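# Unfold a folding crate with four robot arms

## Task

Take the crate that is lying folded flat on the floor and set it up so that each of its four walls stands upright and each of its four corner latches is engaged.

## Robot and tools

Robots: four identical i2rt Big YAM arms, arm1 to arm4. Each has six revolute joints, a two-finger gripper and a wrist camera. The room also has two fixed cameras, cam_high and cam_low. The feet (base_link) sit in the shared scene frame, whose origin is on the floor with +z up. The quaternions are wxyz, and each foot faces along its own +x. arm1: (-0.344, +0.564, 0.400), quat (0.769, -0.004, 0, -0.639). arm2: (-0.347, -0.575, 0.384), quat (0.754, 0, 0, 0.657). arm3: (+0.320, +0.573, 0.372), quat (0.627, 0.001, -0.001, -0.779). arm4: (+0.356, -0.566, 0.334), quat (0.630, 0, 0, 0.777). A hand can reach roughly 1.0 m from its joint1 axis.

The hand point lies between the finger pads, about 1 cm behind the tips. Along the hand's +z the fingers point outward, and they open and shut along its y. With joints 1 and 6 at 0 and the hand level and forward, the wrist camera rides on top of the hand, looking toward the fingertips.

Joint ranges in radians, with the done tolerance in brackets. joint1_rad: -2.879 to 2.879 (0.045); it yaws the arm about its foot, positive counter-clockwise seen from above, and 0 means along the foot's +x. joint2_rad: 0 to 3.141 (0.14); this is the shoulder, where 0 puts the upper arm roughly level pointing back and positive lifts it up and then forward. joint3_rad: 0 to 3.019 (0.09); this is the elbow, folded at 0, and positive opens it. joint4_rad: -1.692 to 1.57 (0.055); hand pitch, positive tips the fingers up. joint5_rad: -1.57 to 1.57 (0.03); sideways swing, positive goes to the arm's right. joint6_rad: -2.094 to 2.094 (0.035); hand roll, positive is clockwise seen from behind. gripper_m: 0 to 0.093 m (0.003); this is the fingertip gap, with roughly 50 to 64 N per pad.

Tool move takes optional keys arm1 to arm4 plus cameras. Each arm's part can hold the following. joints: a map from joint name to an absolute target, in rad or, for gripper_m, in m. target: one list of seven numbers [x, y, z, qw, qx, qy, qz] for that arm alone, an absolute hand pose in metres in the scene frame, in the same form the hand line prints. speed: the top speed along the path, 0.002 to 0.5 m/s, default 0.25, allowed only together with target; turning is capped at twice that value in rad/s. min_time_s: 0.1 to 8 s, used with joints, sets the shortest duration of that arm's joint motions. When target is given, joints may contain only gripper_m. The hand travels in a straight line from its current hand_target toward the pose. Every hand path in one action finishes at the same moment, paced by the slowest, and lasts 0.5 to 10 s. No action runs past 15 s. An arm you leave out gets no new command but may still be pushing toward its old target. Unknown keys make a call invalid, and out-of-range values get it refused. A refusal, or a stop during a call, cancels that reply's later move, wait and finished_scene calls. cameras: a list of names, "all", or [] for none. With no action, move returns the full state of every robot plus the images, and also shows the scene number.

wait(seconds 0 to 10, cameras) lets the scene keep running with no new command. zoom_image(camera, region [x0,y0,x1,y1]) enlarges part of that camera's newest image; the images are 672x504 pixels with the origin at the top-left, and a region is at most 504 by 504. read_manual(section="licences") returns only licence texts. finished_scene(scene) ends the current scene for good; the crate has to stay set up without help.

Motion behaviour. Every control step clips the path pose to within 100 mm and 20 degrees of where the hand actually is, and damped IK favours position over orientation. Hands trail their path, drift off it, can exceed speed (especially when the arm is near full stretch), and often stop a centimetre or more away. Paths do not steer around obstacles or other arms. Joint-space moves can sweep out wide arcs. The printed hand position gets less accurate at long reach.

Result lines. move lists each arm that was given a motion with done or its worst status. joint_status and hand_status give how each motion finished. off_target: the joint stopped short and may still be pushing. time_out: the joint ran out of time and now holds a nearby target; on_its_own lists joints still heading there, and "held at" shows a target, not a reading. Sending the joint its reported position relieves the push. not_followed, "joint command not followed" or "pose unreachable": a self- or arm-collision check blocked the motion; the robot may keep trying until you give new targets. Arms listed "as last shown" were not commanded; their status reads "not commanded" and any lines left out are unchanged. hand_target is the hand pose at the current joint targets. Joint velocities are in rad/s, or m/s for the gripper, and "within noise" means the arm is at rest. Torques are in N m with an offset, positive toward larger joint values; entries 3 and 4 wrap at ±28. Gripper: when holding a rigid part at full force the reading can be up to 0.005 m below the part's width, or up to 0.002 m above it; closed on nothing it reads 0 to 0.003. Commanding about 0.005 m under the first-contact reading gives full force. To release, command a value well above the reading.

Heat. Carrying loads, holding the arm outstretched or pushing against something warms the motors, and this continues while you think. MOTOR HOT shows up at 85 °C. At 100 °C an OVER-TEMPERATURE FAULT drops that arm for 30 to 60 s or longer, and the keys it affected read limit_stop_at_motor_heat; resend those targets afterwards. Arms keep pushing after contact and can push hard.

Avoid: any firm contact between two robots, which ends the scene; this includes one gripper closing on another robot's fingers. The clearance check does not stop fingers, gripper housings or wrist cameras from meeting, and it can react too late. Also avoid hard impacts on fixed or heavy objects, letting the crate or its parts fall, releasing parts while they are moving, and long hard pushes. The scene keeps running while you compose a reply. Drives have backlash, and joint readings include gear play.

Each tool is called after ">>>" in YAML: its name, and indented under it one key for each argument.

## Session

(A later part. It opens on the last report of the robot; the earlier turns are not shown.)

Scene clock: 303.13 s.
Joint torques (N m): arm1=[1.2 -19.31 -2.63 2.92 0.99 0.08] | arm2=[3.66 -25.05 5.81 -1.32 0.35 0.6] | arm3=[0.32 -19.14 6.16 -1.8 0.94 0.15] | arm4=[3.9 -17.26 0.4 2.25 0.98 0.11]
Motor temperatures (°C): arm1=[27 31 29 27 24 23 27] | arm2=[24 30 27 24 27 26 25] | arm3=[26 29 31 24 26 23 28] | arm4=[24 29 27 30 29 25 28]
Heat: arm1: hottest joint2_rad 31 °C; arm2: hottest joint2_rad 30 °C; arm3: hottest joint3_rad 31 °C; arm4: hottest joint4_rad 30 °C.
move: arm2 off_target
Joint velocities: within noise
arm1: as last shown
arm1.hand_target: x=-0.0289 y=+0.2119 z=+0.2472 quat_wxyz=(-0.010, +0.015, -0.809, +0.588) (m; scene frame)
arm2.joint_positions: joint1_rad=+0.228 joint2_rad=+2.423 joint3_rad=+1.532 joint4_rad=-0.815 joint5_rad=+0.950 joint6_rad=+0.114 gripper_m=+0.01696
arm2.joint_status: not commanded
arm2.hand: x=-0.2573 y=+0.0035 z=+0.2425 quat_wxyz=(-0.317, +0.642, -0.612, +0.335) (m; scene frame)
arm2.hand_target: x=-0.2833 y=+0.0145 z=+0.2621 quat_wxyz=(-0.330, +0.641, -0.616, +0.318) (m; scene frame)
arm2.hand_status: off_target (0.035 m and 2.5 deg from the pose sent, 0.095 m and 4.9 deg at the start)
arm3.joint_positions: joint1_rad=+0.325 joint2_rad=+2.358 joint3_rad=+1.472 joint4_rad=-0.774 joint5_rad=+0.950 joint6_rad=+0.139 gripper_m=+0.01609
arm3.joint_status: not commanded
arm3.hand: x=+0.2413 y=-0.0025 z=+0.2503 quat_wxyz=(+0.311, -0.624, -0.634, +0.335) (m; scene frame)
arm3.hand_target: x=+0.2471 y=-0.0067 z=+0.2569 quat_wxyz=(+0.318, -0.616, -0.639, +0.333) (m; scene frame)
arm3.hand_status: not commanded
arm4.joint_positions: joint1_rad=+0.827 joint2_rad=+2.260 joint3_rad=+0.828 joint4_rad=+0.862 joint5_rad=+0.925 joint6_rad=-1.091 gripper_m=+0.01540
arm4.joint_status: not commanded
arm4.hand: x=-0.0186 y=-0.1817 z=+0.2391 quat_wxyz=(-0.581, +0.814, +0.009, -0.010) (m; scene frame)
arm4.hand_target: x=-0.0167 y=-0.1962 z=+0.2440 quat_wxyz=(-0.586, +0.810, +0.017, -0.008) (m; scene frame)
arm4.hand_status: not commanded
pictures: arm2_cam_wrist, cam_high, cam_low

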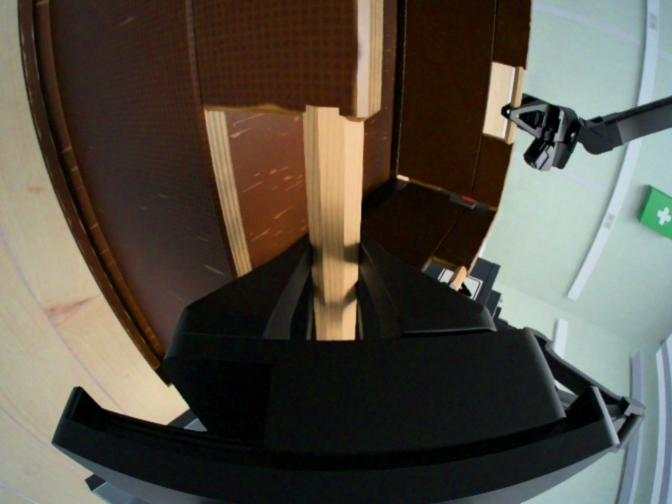

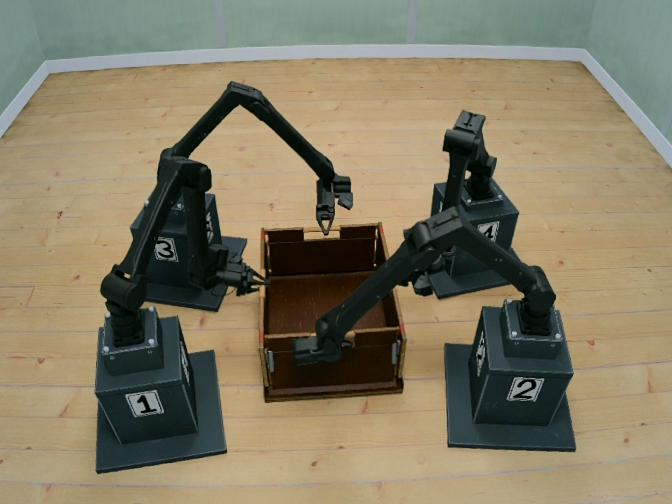

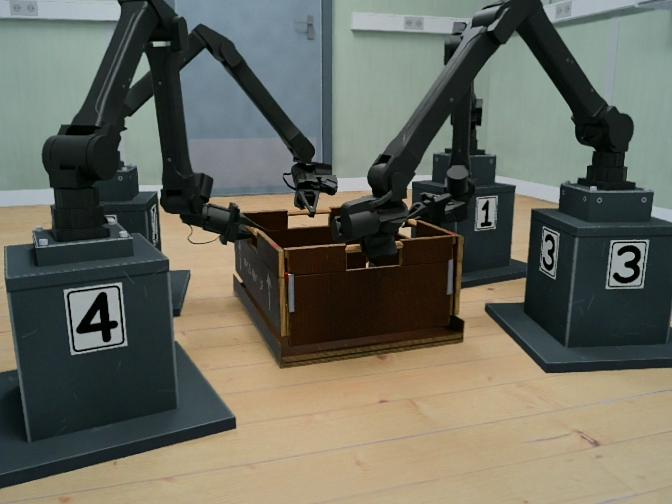

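Now push to latch.

>>> move:
  arm2: {"target": [-0.325, 0.0125, 0.266, -0.3324, 0.6387, -0.6157, 0.3205], "speed": 0.06}
  cameras: []

>>> move:
  arm2: {"target": [-0.347, 0.0115, 0.262, -0.3324, 0.6387, -0.6157, 0.3205], "speed": 0.05}
  cameras: ["arm1_cam_wrist", "arm2_cam_wrist", "cam_low", "cam_high"]

>>> zoom_image:
  camera: "cam_high"
  region: [250, 310, 330, 410]

>>> zoom_image:
  camera: "cam_high"
  region: [350, 310, 430, 410]

Scene clock: 305.90 s.
Joint torques (N m): arm1=[1.61 -19.08 -2.67 3.04 0.97 0.07] | arm2=[3.9 -25.17 6.16 -1.54 -0.04 0.52] | arm3=[-0.03 -19.02 6 -1.76 0.93 0.16] | arm4=[3.9 -17.2 0.4 2.24 1 0.11]
Motor temperatures (°C): arm1=[27 31 29 27 24 23 27] | arm2=[24 30 27 25 27 26 25] | arm3=[26 29 31 24 26 23 28] | arm4=[24 29 27 30 29 25 28]
Heat: arm1: hottest joint2_rad 31 °C; arm2: hottest joint2_rad 30 °C; arm3: hottest joint3_rad 31 °C; arm4: hottest joint4_rad 30 °C.
move: arm2 off_target
Joint velocities: within noise
arm1: as last shown
arm1.hand_target: x=-0.0288 y=+0.2118 z=+0.2472 quat_wxyz=(-0.011, +0.015, -0.809, +0.588) (m; scene frame)
arm2.joint_positions: joint1_rad=+0.296 joint2_rad=+2.443 joint3_rad=+1.576 joint4_rad=-0.943 joint5_rad=+0.961 joint6_rad=+0.240 gripper_m=+0.01697
arm2.joint_status: not commanded
arm2.hand: x=-0.2945 y=+0.0023 z=+0.2467 quat_wxyz=(-0.325, +0.637, -0.610, +0.342) (m; scene frame)
arm2.hand_target: x=-0.3233 y=+0.0133 z=+0.2668 quat_wxyz=(-0.336, +0.638, -0.614, +0.321) (m; scene frame)
arm2.hand_status: off_target (0.038 m and 2.7 deg from the pose sent, 0.072 m and 2.5 deg at the start)
arm3.joint_positions: joint1_rad=+0.325 joint2_rad=+2.358 joint3_rad=+1.472 joint4_rad=-0.776 joint5_rad=+0.950 joint6_rad=+0.139 gripper_m=+0.01609
arm3.joint_status: not commanded
arm3.hand: x=+0.2413 y=-0.0022 z=+0.2503 quat_wxyz=(+0.312, -0.623, -0.634, +0.335) (m; scene frame)
arm3.hand_target: x=+0.2470 y=-0.0065 z=+0.2570 quat_wxyz=(+0.319, -0.616, -0.639, +0.333) (m; scene frame)
arm3.hand_status: not commanded
arm4.joint_positions: joint1_rad=+0.827 joint2_rad=+2.260 joint3_rad=+0.828 joint4_rad=+0.862 joint5_rad=+0.924 joint6_rad=-1.091 gripper_m=+0.01540
arm4.joint_status: not commanded
arm4.hand: x=-0.0188 y=-0.1817 z=+0.2390 quat_wxyz=(-0.581, +0.814, +0.010, -0.011) (m; scene frame)
arm4.hand_target: x=-0.0168 y=-0.1963 z=+0.2438 quat_wxyz=(-0.585, +0.811, +0.018, -0.008) (m; scene frame)
arm4.hand_status: not commanded
pictures: none
No camera images: "cameras" was empty.

Scene clock: 307.03 s.
Joint torques (N m): arm1=[1.73 -19.55 -2.48 2.91 1.04 0.09] | arm2=[6.95 -24.7 5.87 -1.44 -0.66 0.76] | arm3=[0.44 -19.14 6.15 -1.61 0.93 0.16] | arm4=[3.9 -17.26 0.39 2.22 1 0.11]
Motor temperatures (°C): arm1=[27 31 29 27 24 23 27] | arm2=[24 30 27 25 27 26 25] | arm3=[26 29 31 24 26 23 28] | arm4=[24 29 27 30 29 25 28]
Heat: arm1: hottest joint2_rad 31 °C; arm2: hottest joint2_rad 30 °C; arm3: hottest joint3_rad 31 °C; arm4: hottest joint4_rad 30 °C.
move: arm2 off_target
Joint velocities: within noise
arm1, arm3, arm4: as last shown
arm2.joint_positions: joint1_rad=+0.296 joint2_rad=+2.456 joint3_rad=+1.601 joint4_rad=-0.990 joint5_rad=+0.959 joint6_rad=+0.274 gripper_m=+0.01697
arm2.joint_status: not commanded
arm2.hand: x=-0.2946 y=+0.0017 z=+0.2462 quat_wxyz=(-0.320, +0.632, -0.614, +0.349) (m; scene frame)
arm2.hand_target: x=-0.3446 y=+0.0099 z=+0.2607 quat_wxyz=(-0.332, +0.640, -0.614, +0.320) (m; scene frame)
arm2.hand_status: off_target (0.056 m and 3.6 deg from the pose sent, 0.055 m and 2.7 deg at the start)
pictures: arm1_cam_wrist, arm2_cam_wrist, cam_high, cam_low

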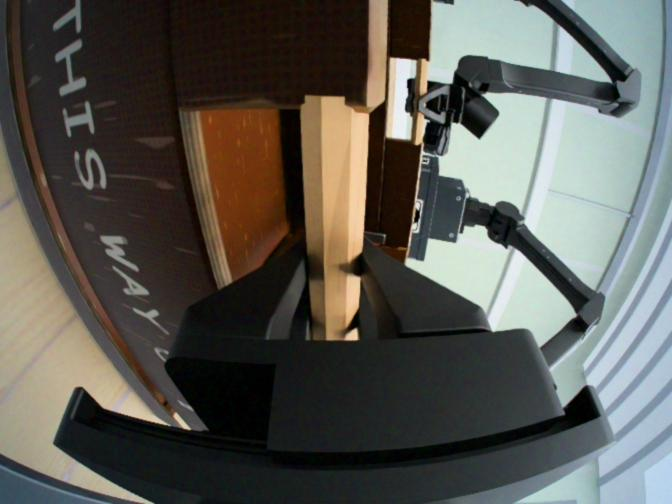

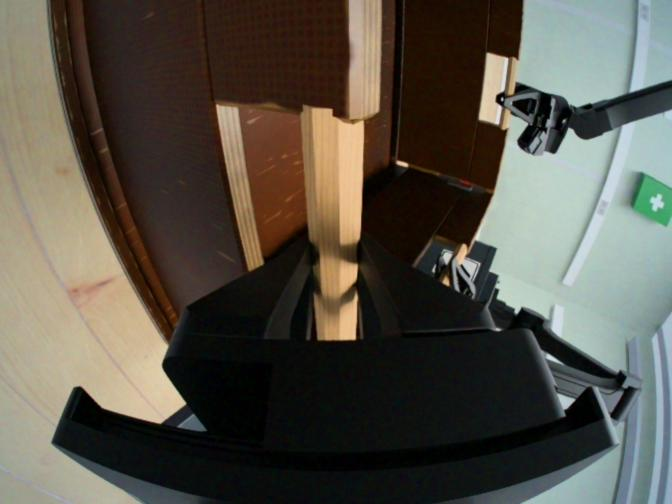

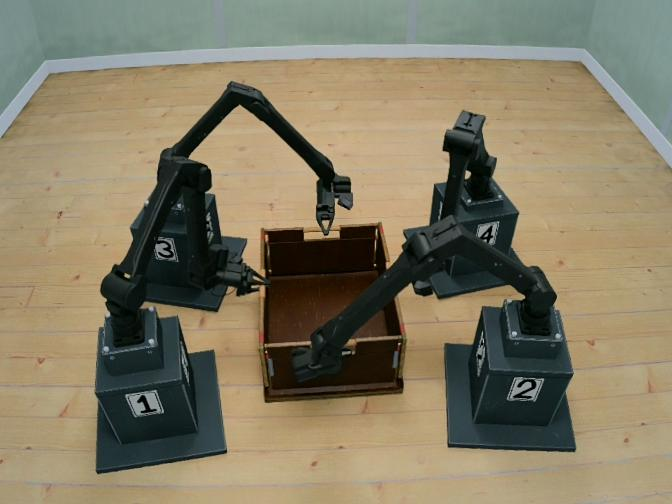

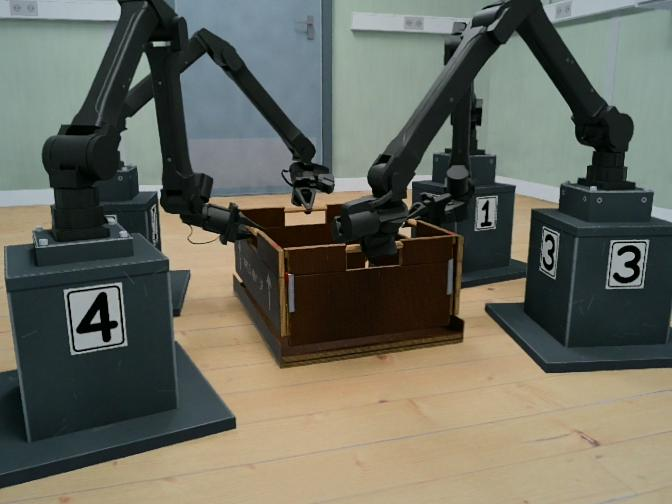

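Scaled by 5.040 from the camera's 672x504 image, which has a finer 960x720 frame.

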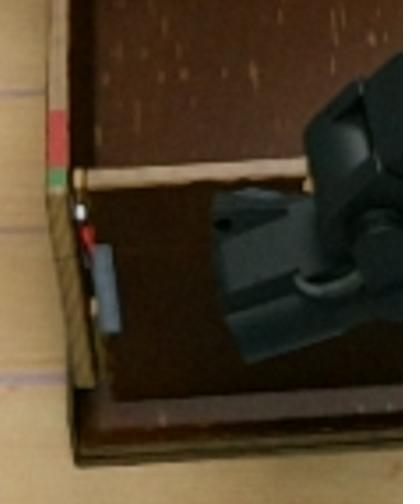

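Scaled by 5.040 from the camera's 672x504 image, which has a finer 960x720 frame.

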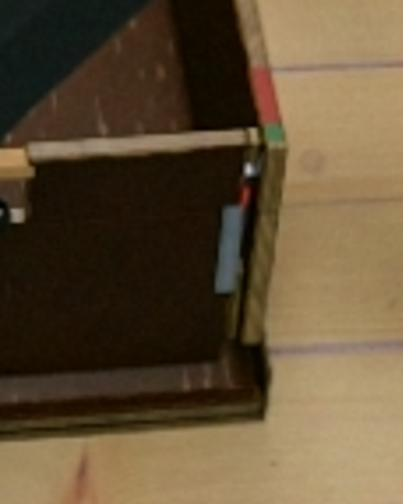

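>>> move:
  arm2: {"target": [-0.265, 0.0115, 0.26, -0.3324, 0.6387, -0.6157, 0.3205], "speed": 0.06}
  cameras: ["cam_high", "arm3_cam_wrist"]

>>> zoom_image:
  camera: "cam_high"
  region: [250, 310, 330, 410]

>>> zoom_image:
  camera: "cam_high"
  region: [350, 310, 430, 410]

Scene clock: 310.40 s.
Joint torques (N m): arm1=[1.55 -19.6 -2.62 2.86 0.97 0.04] | arm2=[-3.37 -24.76 4.51 0.75 0.18 -0.22] | arm3=[0.09 -18.96 6.05 -1.7 0.91 0.15] | arm4=[3.9 -17.2 0.4 2.22 1 0.11]
Motor temperatures (°C): arm1=[27 31 29 27 24 23 27] | arm2=[24 30 27 25 27 26 25] | arm3=[26 29 31 24 26 23 28] | arm4=[24 29 27 30 29 25 28]
Heat: arm1: hottest joint2_rad 31 °C; arm2: hottest joint2_rad 30 °C; arm3: hottest joint3_rad 31 °C; arm4: hottest joint4_rad 30 °C.
move: arm2 off_target
Joint velocities: within noise
arm1, arm3, arm4: as last shown
arm2.joint_positions: joint1_rad=+0.290 joint2_rad=+2.415 joint3_rad=+1.519 joint4_rad=-0.832 joint5_rad=+0.958 joint6_rad=+0.157 gripper_m=+0.01696
arm2.joint_status: not commanded
arm2.hand: x=-0.2912 y=+0.0016 z=+0.2455 quat_wxyz=(-0.331, +0.650, -0.601, +0.327) (m; scene frame)
arm2.hand_target: x=-0.2721 y=+0.0096 z=+0.2593 quat_wxyz=(-0.330, +0.641, -0.615, +0.319) (m; scene frame)
arm2.hand_status: off_target (0.032 m and 2.2 deg from the pose sent, 0.034 m and 3.6 deg at the start)
pictures: arm3_cam_wrist, cam_high

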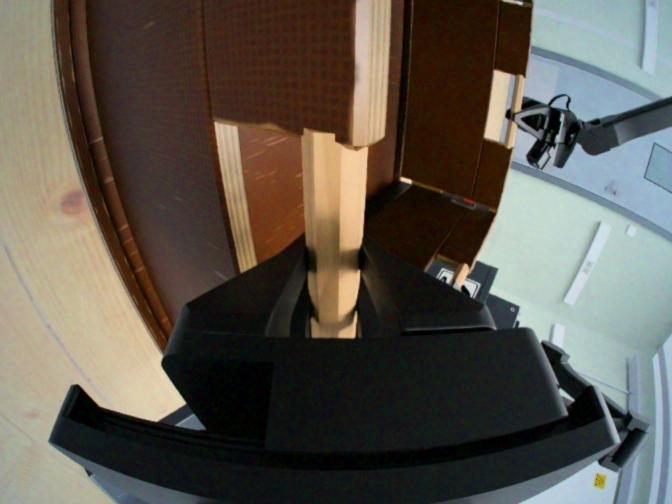

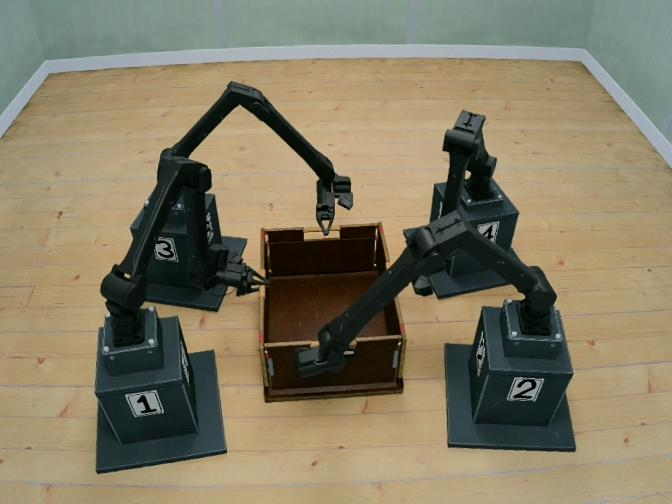

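Scaled by 5.040 from the camera's 672x504 image, which has a finer 960x720 frame.

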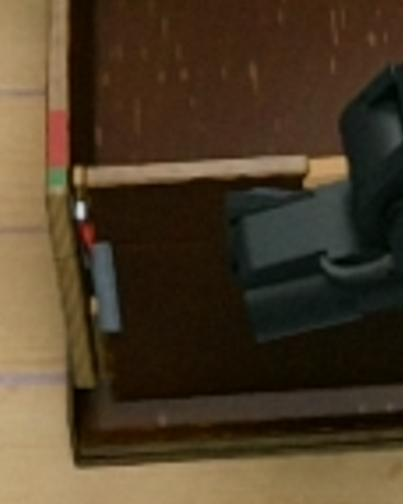

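Scaled by 5.040 from the camera's 672x504 image, which has a finer 960x720 frame.

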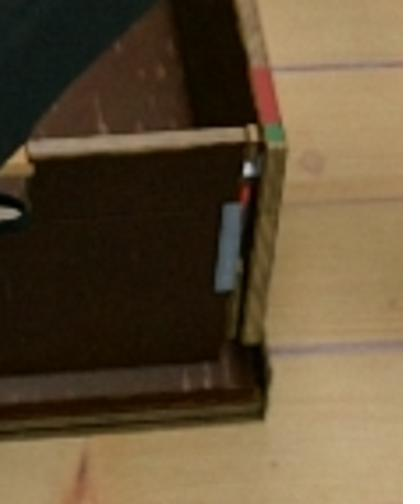

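>>> move:
  arm2: {"target": [-0.298, 0.0095, 0.26, -0.3324, 0.6387, -0.6157, 0.3205], "speed": 0.06}
  cameras: []

>>> move:
  arm1: {"joints": {"gripper_m": 0.045}}
  arm2: {"joints": {"gripper_m": 0.045}}
  arm3: {"joints": {"gripper_m": 0.045}}
  arm4: {"joints": {"gripper_m": 0.045}}
  cameras: ["all"]

Scene clock: 313.90 s.
Joint torques (N m): arm1=[1.96 -19.96 -2.63 3.02 0.99 0.1] | arm2=[0.56 -24.06 6.13 -1.09 0.35 0.39] | arm3=[0.56 -19.31 6.15 -1.65 0.95 0.14] | arm4=[3.84 -17.2 0.4 2.24 1 0.11]
Motor temperatures (°C): arm1=[27 31 28 27 24 23 27] | arm2=[24 30 27 25 27 26 25] | arm3=[26 29 31 24 26 23 28] | arm4=[24 29 27 30 30 25 29]
Heat: arm1: hottest joint2_rad 31 °C; arm2: hottest joint2_rad 30 °C; arm3: hottest joint3_rad 31 °C; arm4: hottest joint4_rad 30 °C.
move: arm2 off_target
Joint velocities: within noise
arm1.joint_positions: joint1_rad=+0.826 joint2_rad=+2.479 joint3_rad=+0.762 joint4_rad=+1.163 joint5_rad=+0.904 joint6_rad=-1.107 gripper_m=+0.01634
arm1.joint_status: not commanded
arm1.hand: x=-0.0274 y=+0.2021 z=+0.2364 quat_wxyz=(-0.009, +0.009, -0.812, +0.583) (m; scene frame)
arm1.hand_target: x=-0.0288 y=+0.2118 z=+0.2472 quat_wxyz=(-0.011, +0.015, -0.809, +0.588) (m; scene frame)
arm1.hand_status: not commanded
arm2.joint_positions: joint1_rad=+0.290 joint2_rad=+2.418 joint3_rad=+1.532 joint4_rad=-0.857 joint5_rad=+0.952 joint6_rad=+0.179 gripper_m=+0.01696
arm2.joint_status: not commanded
arm2.hand: x=-0.2919 y=+0.0021 z=+0.2463 quat_wxyz=(-0.328, +0.646, -0.606, +0.327) (m; scene frame)
arm2.hand_target: x=-0.2982 y=+0.0113 z=+0.2598 quat_wxyz=(-0.333, +0.640, -0.615, +0.318) (m; scene frame)
arm2.hand_status: off_target (0.017 m and 1.7 deg from the pose sent, 0.018 m and 2.2 deg at the start)
arm3, arm4: as last shown
pictures: none
No camera images: "cameras" was empty.

Scene clock: 314.63 s.
Joint torques (N m): arm1=[-0.09 -17.49 -0.58 2.67 0.48 0.08] | arm2=[0.62 -24 6.06 -0.29 0.44 0.16] | arm3=[0.67 -18.96 6.04 -0.43 0.83 0.18] | arm4=[2.26 -16.03 2.33 2.1 0.24 0.11]
Motor temperatures (°C): arm1=[27 31 28 27 24 23 27] | arm2=[24 30 27 25 27 26 25] | arm3=[26 29 31 24 26 23 28] | arm4=[24 29 27 30 29 25 28]
Heat: arm1: hottest joint2_rad 31 °C; arm2: hottest joint2_rad 30 °C; arm3: hottest joint3_rad 31 °C; arm4: hottest joint4_rad 30 °C.
move: arm1 done; arm2 done; arm3 done; arm4 done
Joint velocities: within noise
arm1.joint_positions: joint1_rad=+0.849 joint2_rad=+2.465 joint3_rad=+0.718 joint4_rad=+1.167 joint5_rad=+0.918 joint6_rad=-1.107 gripper_m=+0.04494
arm1.joint_status: all done
arm1.hand: x=-0.0355 y=+0.2176 z=+0.2400 quat_wxyz=(-0.002, +0.021, -0.815, +0.580) (m; scene frame)
arm1.hand_target: x=-0.0300 y=+0.2177 z=+0.2463 quat_wxyz=(-0.009, +0.021, -0.810, +0.585) (m; scene frame)
arm1.hand_status: not commanded
arm2.joint_positions: joint1_rad=+0.288 joint2_rad=+2.418 joint3_rad=+1.532 joint4_rad=-0.884 joint5_rad=+0.950 joint6_rad=+0.194 gripper_m=+0.04488
arm2.joint_status: all done
arm2.hand: x=-0.2905 y=-0.0027 z=+0.2470 quat_wxyz=(-0.322, +0.645, -0.607, +0.334) (m; scene frame)
arm2.hand_target: x=-0.2970 y=+0.0098 z=+0.2600 quat_wxyz=(-0.331, +0.641, -0.614, +0.321) (m; scene frame)
arm2.hand_status: not commanded
arm3.joint_positions: joint1_rad=+0.318 joint2_rad=+2.357 joint3_rad=+1.473 joint4_rad=-0.817 joint5_rad=+0.953 joint6_rad=+0.134 gripper_m=+0.04489
arm3.joint_status: all done
arm3.hand: x=+0.2360 y=+0.0044 z=+0.2527 quat_wxyz=(+0.328, -0.617, -0.639, +0.323) (m; scene frame)
arm3.hand_target: x=+0.2425 y=-0.0054 z=+0.2579 quat_wxyz=(+0.323, -0.616, -0.639, +0.330) (m; scene frame)
arm3.hand_status: not commanded
arm4.joint_positions: joint1_rad=+0.858 joint2_rad=+2.251 joint3_rad=+0.800 joint4_rad=+0.865 joint5_rad=+0.947 joint6_rad=-1.091 gripper_m=+0.04493
arm4.joint_status: all done
arm4.hand: x=-0.0175 y=-0.1978 z=+0.2403 quat_wxyz=(-0.582, +0.813, +0.020, -0.006) (m; scene frame)
arm4.hand_target: x=-0.0184 y=-0.1985 z=+0.2438 quat_wxyz=(-0.585, +0.810, +0.020, -0.009) (m; scene frame)
arm4.hand_status: not commanded
pictures: arm1_cam_wrist, arm2_cam_wrist, arm3_cam_wrist, arm4_cam_wrist, cam_high, cam_low

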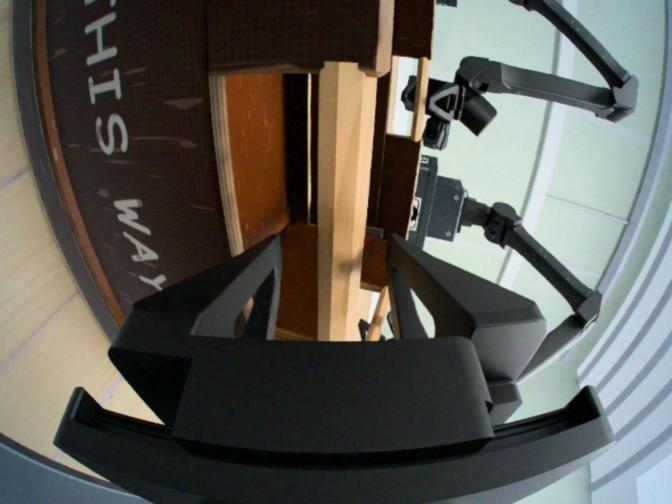

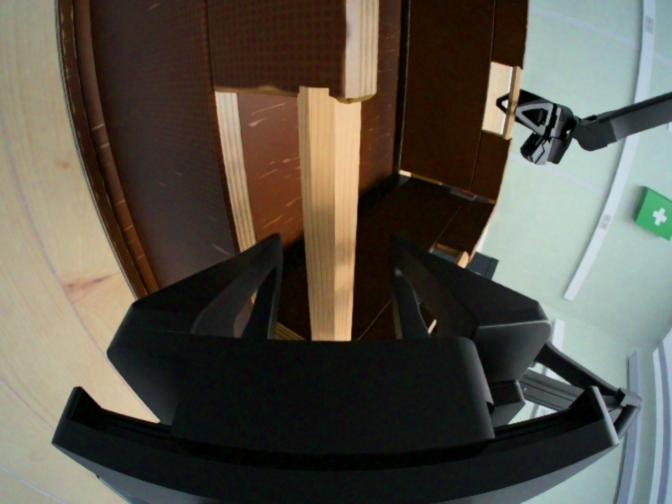

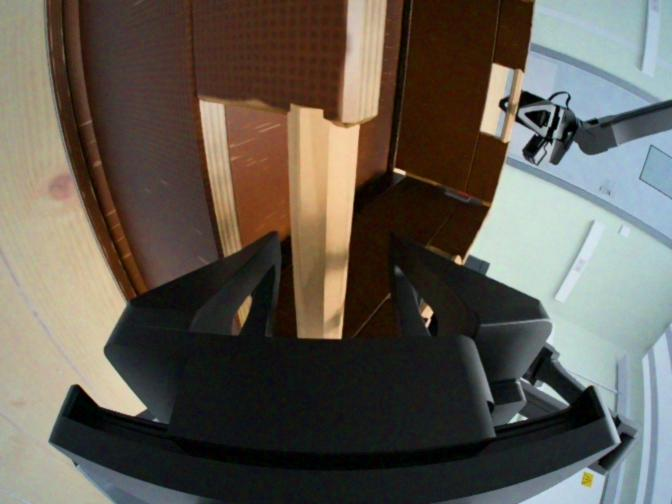

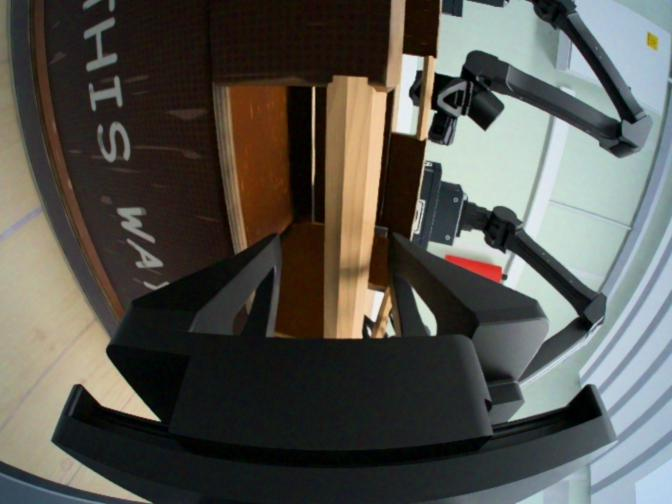

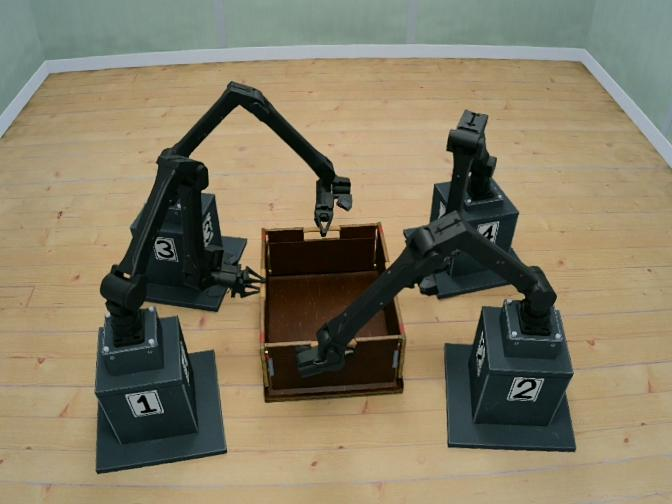

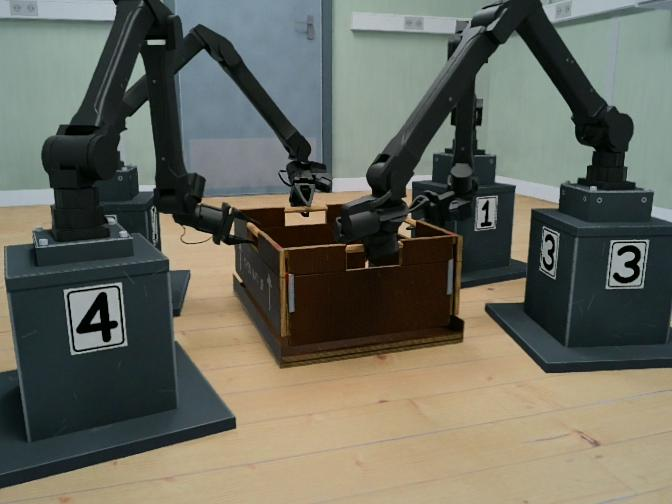

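>>> move:
  arm1: {"target": [-0.03, 0.278, 0.267, 0.0108, -0.0148, 0.815, -0.579], "speed": 0.08}
  arm4: {"target": [-0.018, -0.258, 0.265, -0.5878, 0.809, 0.0148, -0.0108], "speed": 0.08}
  arm2: {"target": [-0.371, 0.01, 0.311, -0.3324, 0.6387, -0.6157, 0.3205], "speed": 0.08}
  arm3: {"target": [0.3165, -0.005, 0.309, -0.3205, 0.6157, 0.6387, -0.3324], "speed": 0.08}
  cameras: ["all"]

>>> zoom_image:
  camera: "cam_high"
  region: [240, 210, 420, 410]

>>> zoom_image:
  camera: "cam_low"
  region: [220, 180, 480, 375]

Scene clock: 322.80 s.
Joint torques (N m): arm1=[0.15 -17.38 -0.8 1.29 0.59 0.3] | arm2=[0.44 -25.52 7.2 -0.65 0.39 0.2] | arm3=[0.15 -20.25 7.47 -0.65 0.49 0.27] | arm4=[1.85 -15.27 2.18 0.83 0.32 0.41]
Motor temperatures (°C): arm1=[27 31 28 27 24 23 26] | arm2=[24 30 27 24 27 26 25] | arm3=[26 29 31 24 26 23 28] | arm4=[24 30 27 30 29 25 28]
Heat: arm1: hottest joint2_rad 31 °C; arm2: hottest joint2_rad 30 °C; arm3: hottest joint3_rad 31 °C; arm4: hottest joint2_rad 30 °C.
move: arm1 done; arm2 off_target; arm3 off_target; arm4 done
Joint velocities: within noise
arm1.joint_positions: joint1_rad=+1.001 joint2_rad=+2.364 joint3_rad=+0.626 joint4_rad=+1.023 joint5_rad=+1.037 joint6_rad=-0.936 gripper_m=+0.04497
arm1.joint_status: not commanded
arm1.hand: x=-0.0323 y=+0.2745 z=+0.2643 quat_wxyz=(-0.005, +0.018, -0.815, +0.580) (m; scene frame)
arm1.hand_target: x=-0.0304 y=+0.2773 z=+0.2677 quat_wxyz=(-0.011, +0.015, -0.815, +0.580) (m; scene frame)
arm1.hand_status: done (0.005 m and 0.7 deg from the pose sent, 0.066 m and 1.3 deg at the start)
arm2.joint_positions: joint1_rad=+0.412 joint2_rad=+2.398 joint3_rad=+1.611 joint4_rad=-1.167 joint5_rad=+0.923 joint6_rad=+0.400 gripper_m=+0.04490
arm2.joint_status: not commanded
arm2.hand: x=-0.3625 y=-0.0085 z=+0.2846 quat_wxyz=(-0.321, +0.645, -0.603, +0.343) (m; scene frame)
arm2.hand_target: x=-0.3706 y=+0.0104 z=+0.3101 quat_wxyz=(-0.334, +0.638, -0.617, +0.318) (m; scene frame)
arm2.hand_status: off_target (0.033 m and 3.3 deg from the pose sent, 0.104 m and 2.4 deg at the start)
arm3.joint_positions: joint1_rad=+0.445 joint2_rad=+2.323 joint3_rad=+1.536 joint4_rad=-1.095 joint5_rad=+0.942 joint6_rad=+0.331 gripper_m=+0.04491
arm3.joint_status: not commanded
arm3.hand: x=+0.3072 y=+0.0097 z=+0.2937 quat_wxyz=(+0.337, -0.607, -0.643, +0.325) (m; scene frame)
arm3.hand_target: x=+0.3162 y=-0.0065 z=+0.3092 quat_wxyz=(+0.318, -0.616, -0.638, +0.335) (m; scene frame)
arm3.hand_status: off_target (0.023 m and 2.4 deg from the pose sent, 0.099 m and 1.4 deg at the start)
arm4.joint_positions: joint1_rad=+0.985 joint2_rad=+2.159 joint3_rad=+0.722 joint4_rad=+0.764 joint5_rad=+1.060 joint6_rad=-0.972 gripper_m=+0.04495
arm4.joint_status: not commanded
arm4.hand: x=-0.0190 y=-0.2536 z=+0.2646 quat_wxyz=(-0.590, +0.807, +0.017, -0.008) (m; scene frame)
arm4.hand_target: x=-0.0175 y=-0.2569 z=+0.2653 quat_wxyz=(-0.588, +0.808, +0.014, -0.010) (m; scene frame)
arm4.hand_status: done (0.005 m and 0.5 deg from the pose sent, 0.065 m and 1.1 deg at the start)
pictures: arm1_cam_wrist, arm2_cam_wrist, arm3_cam_wrist, arm4_cam_wrist, cam_high, cam_low

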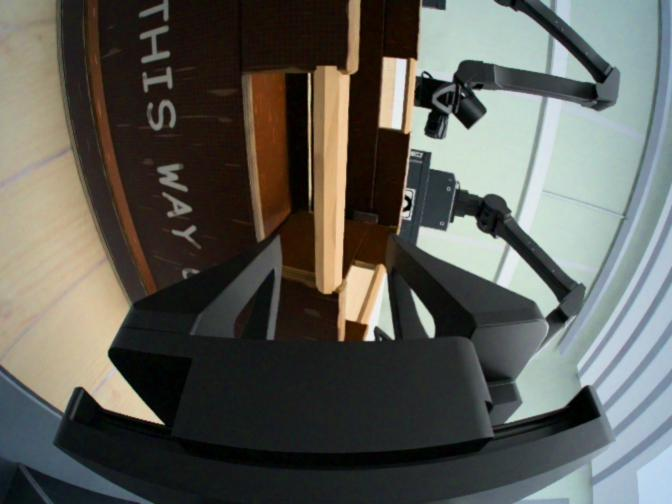

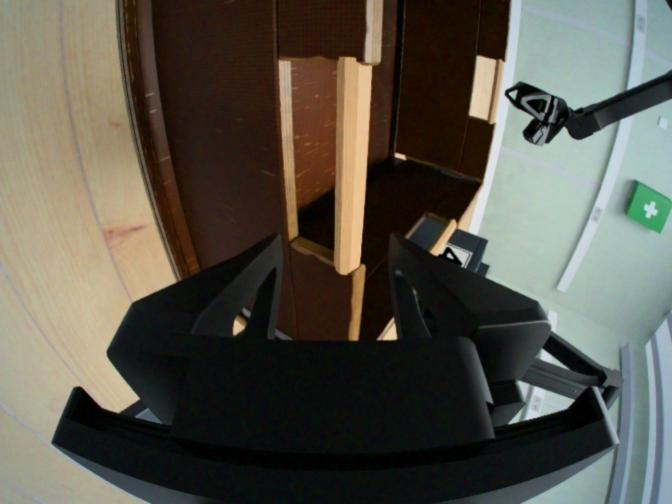

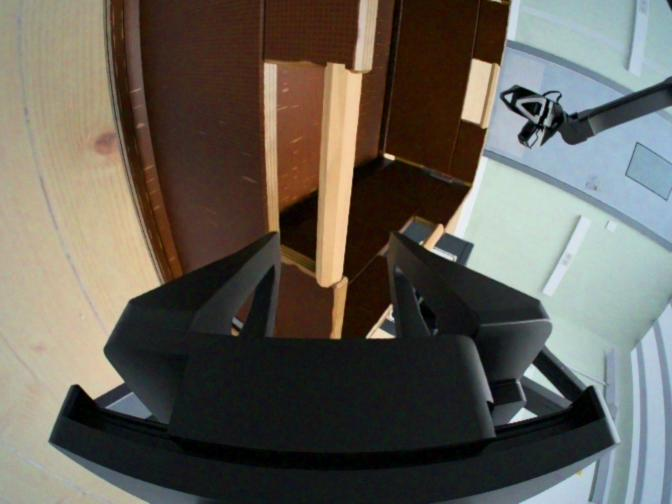

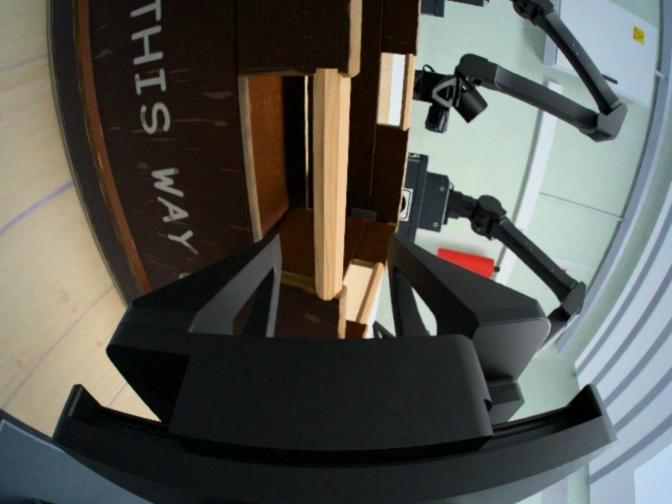

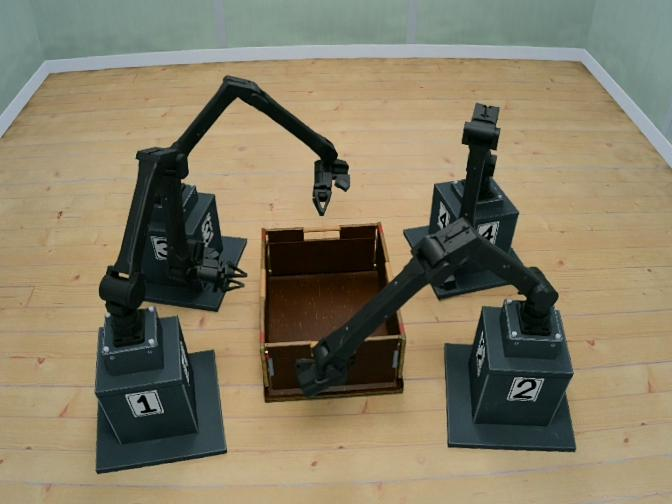

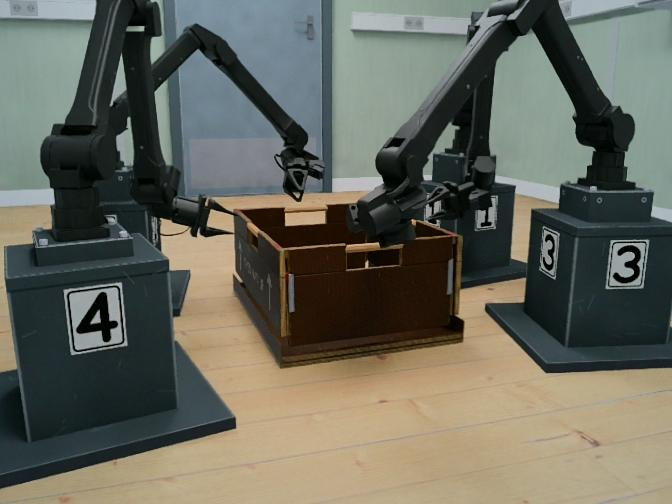

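Scaled by 2.520 from the camera's 672x504 image, which has a finer 960x720 frame.

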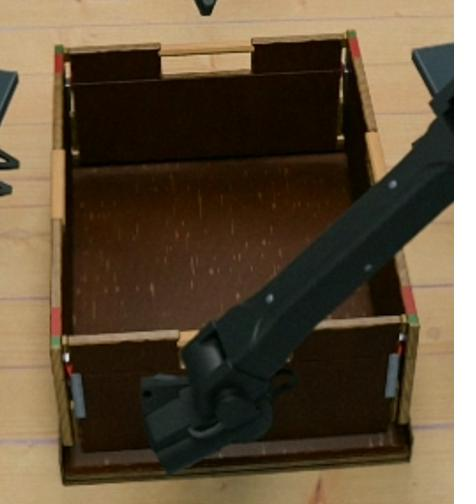

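Scaled by 1.938 from the camera's 672x504 image, which has a finer 960x720 frame.

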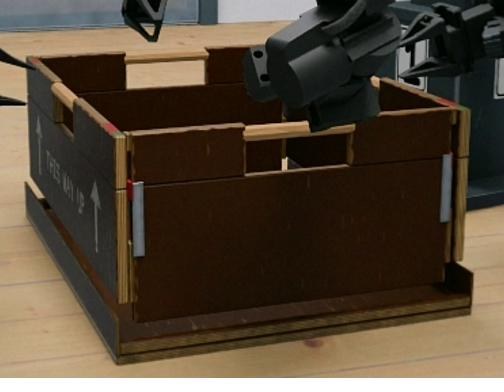

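>>> zoom_image:
  camera: "cam_low"
  region: [265, 230, 325, 320]

>>> zoom_image:
  camera: "cam_low"
  region: [425, 220, 485, 310]

>>> zoom_image:
  camera: "cam_high"
  region: [255, 220, 295, 270]

>>> zoom_image:
  camera: "cam_high"
  region: [360, 215, 400, 265]

>>> zoom_image:
  camera: "cam_high"
  region: [255, 325, 295, 375]

>>> zoom_image:
  camera: "cam_high"
  region: [375, 320, 415, 370]

Scaled by 5.600 from the camera's 672x504 image, which has a finer 960x720 frame.

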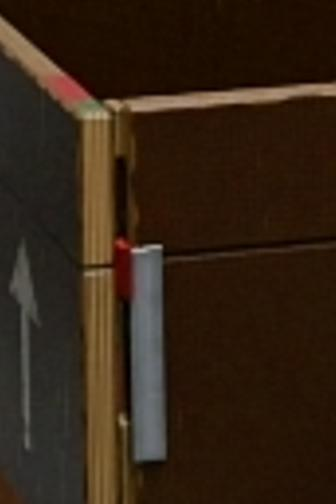

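Scaled by 5.600 from the camera's 672x504 image, which has a finer 960x720 frame.

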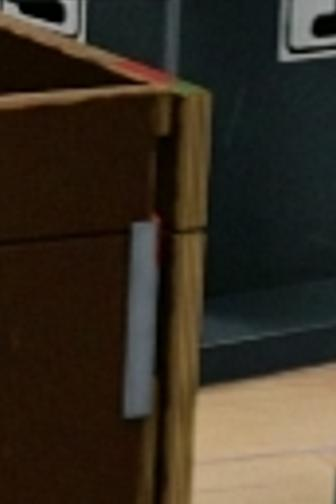

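Scaled by 10.080 from the camera's 672x504 image, which has a finer 960x720 frame.

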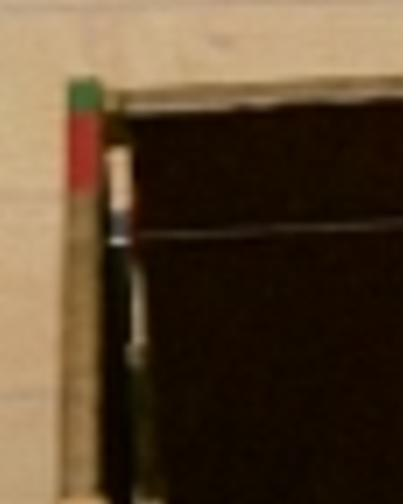

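Scaled by 10.080 from the camera's 672x504 image, which has a finer 960x720 frame.

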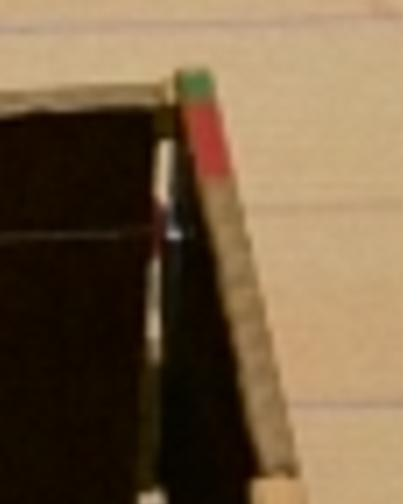

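Scaled by 10.080 from the camera's 672x504 image, which has a finer 960x720 frame.

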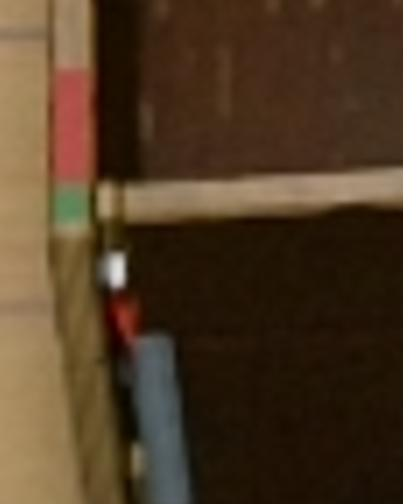

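Scaled by 10.080 from the camera's 672x504 image, which has a finer 960x720 frame.

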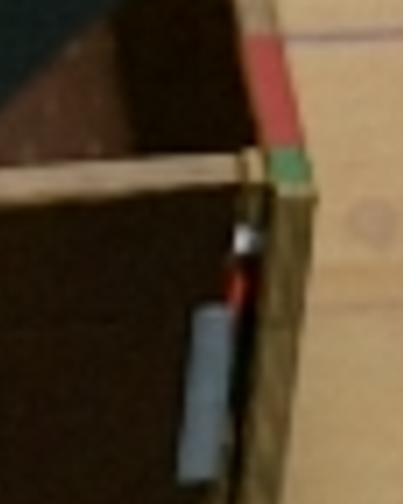

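>>> finished_scene:
  scene: 1

The scene is finished: the task was done.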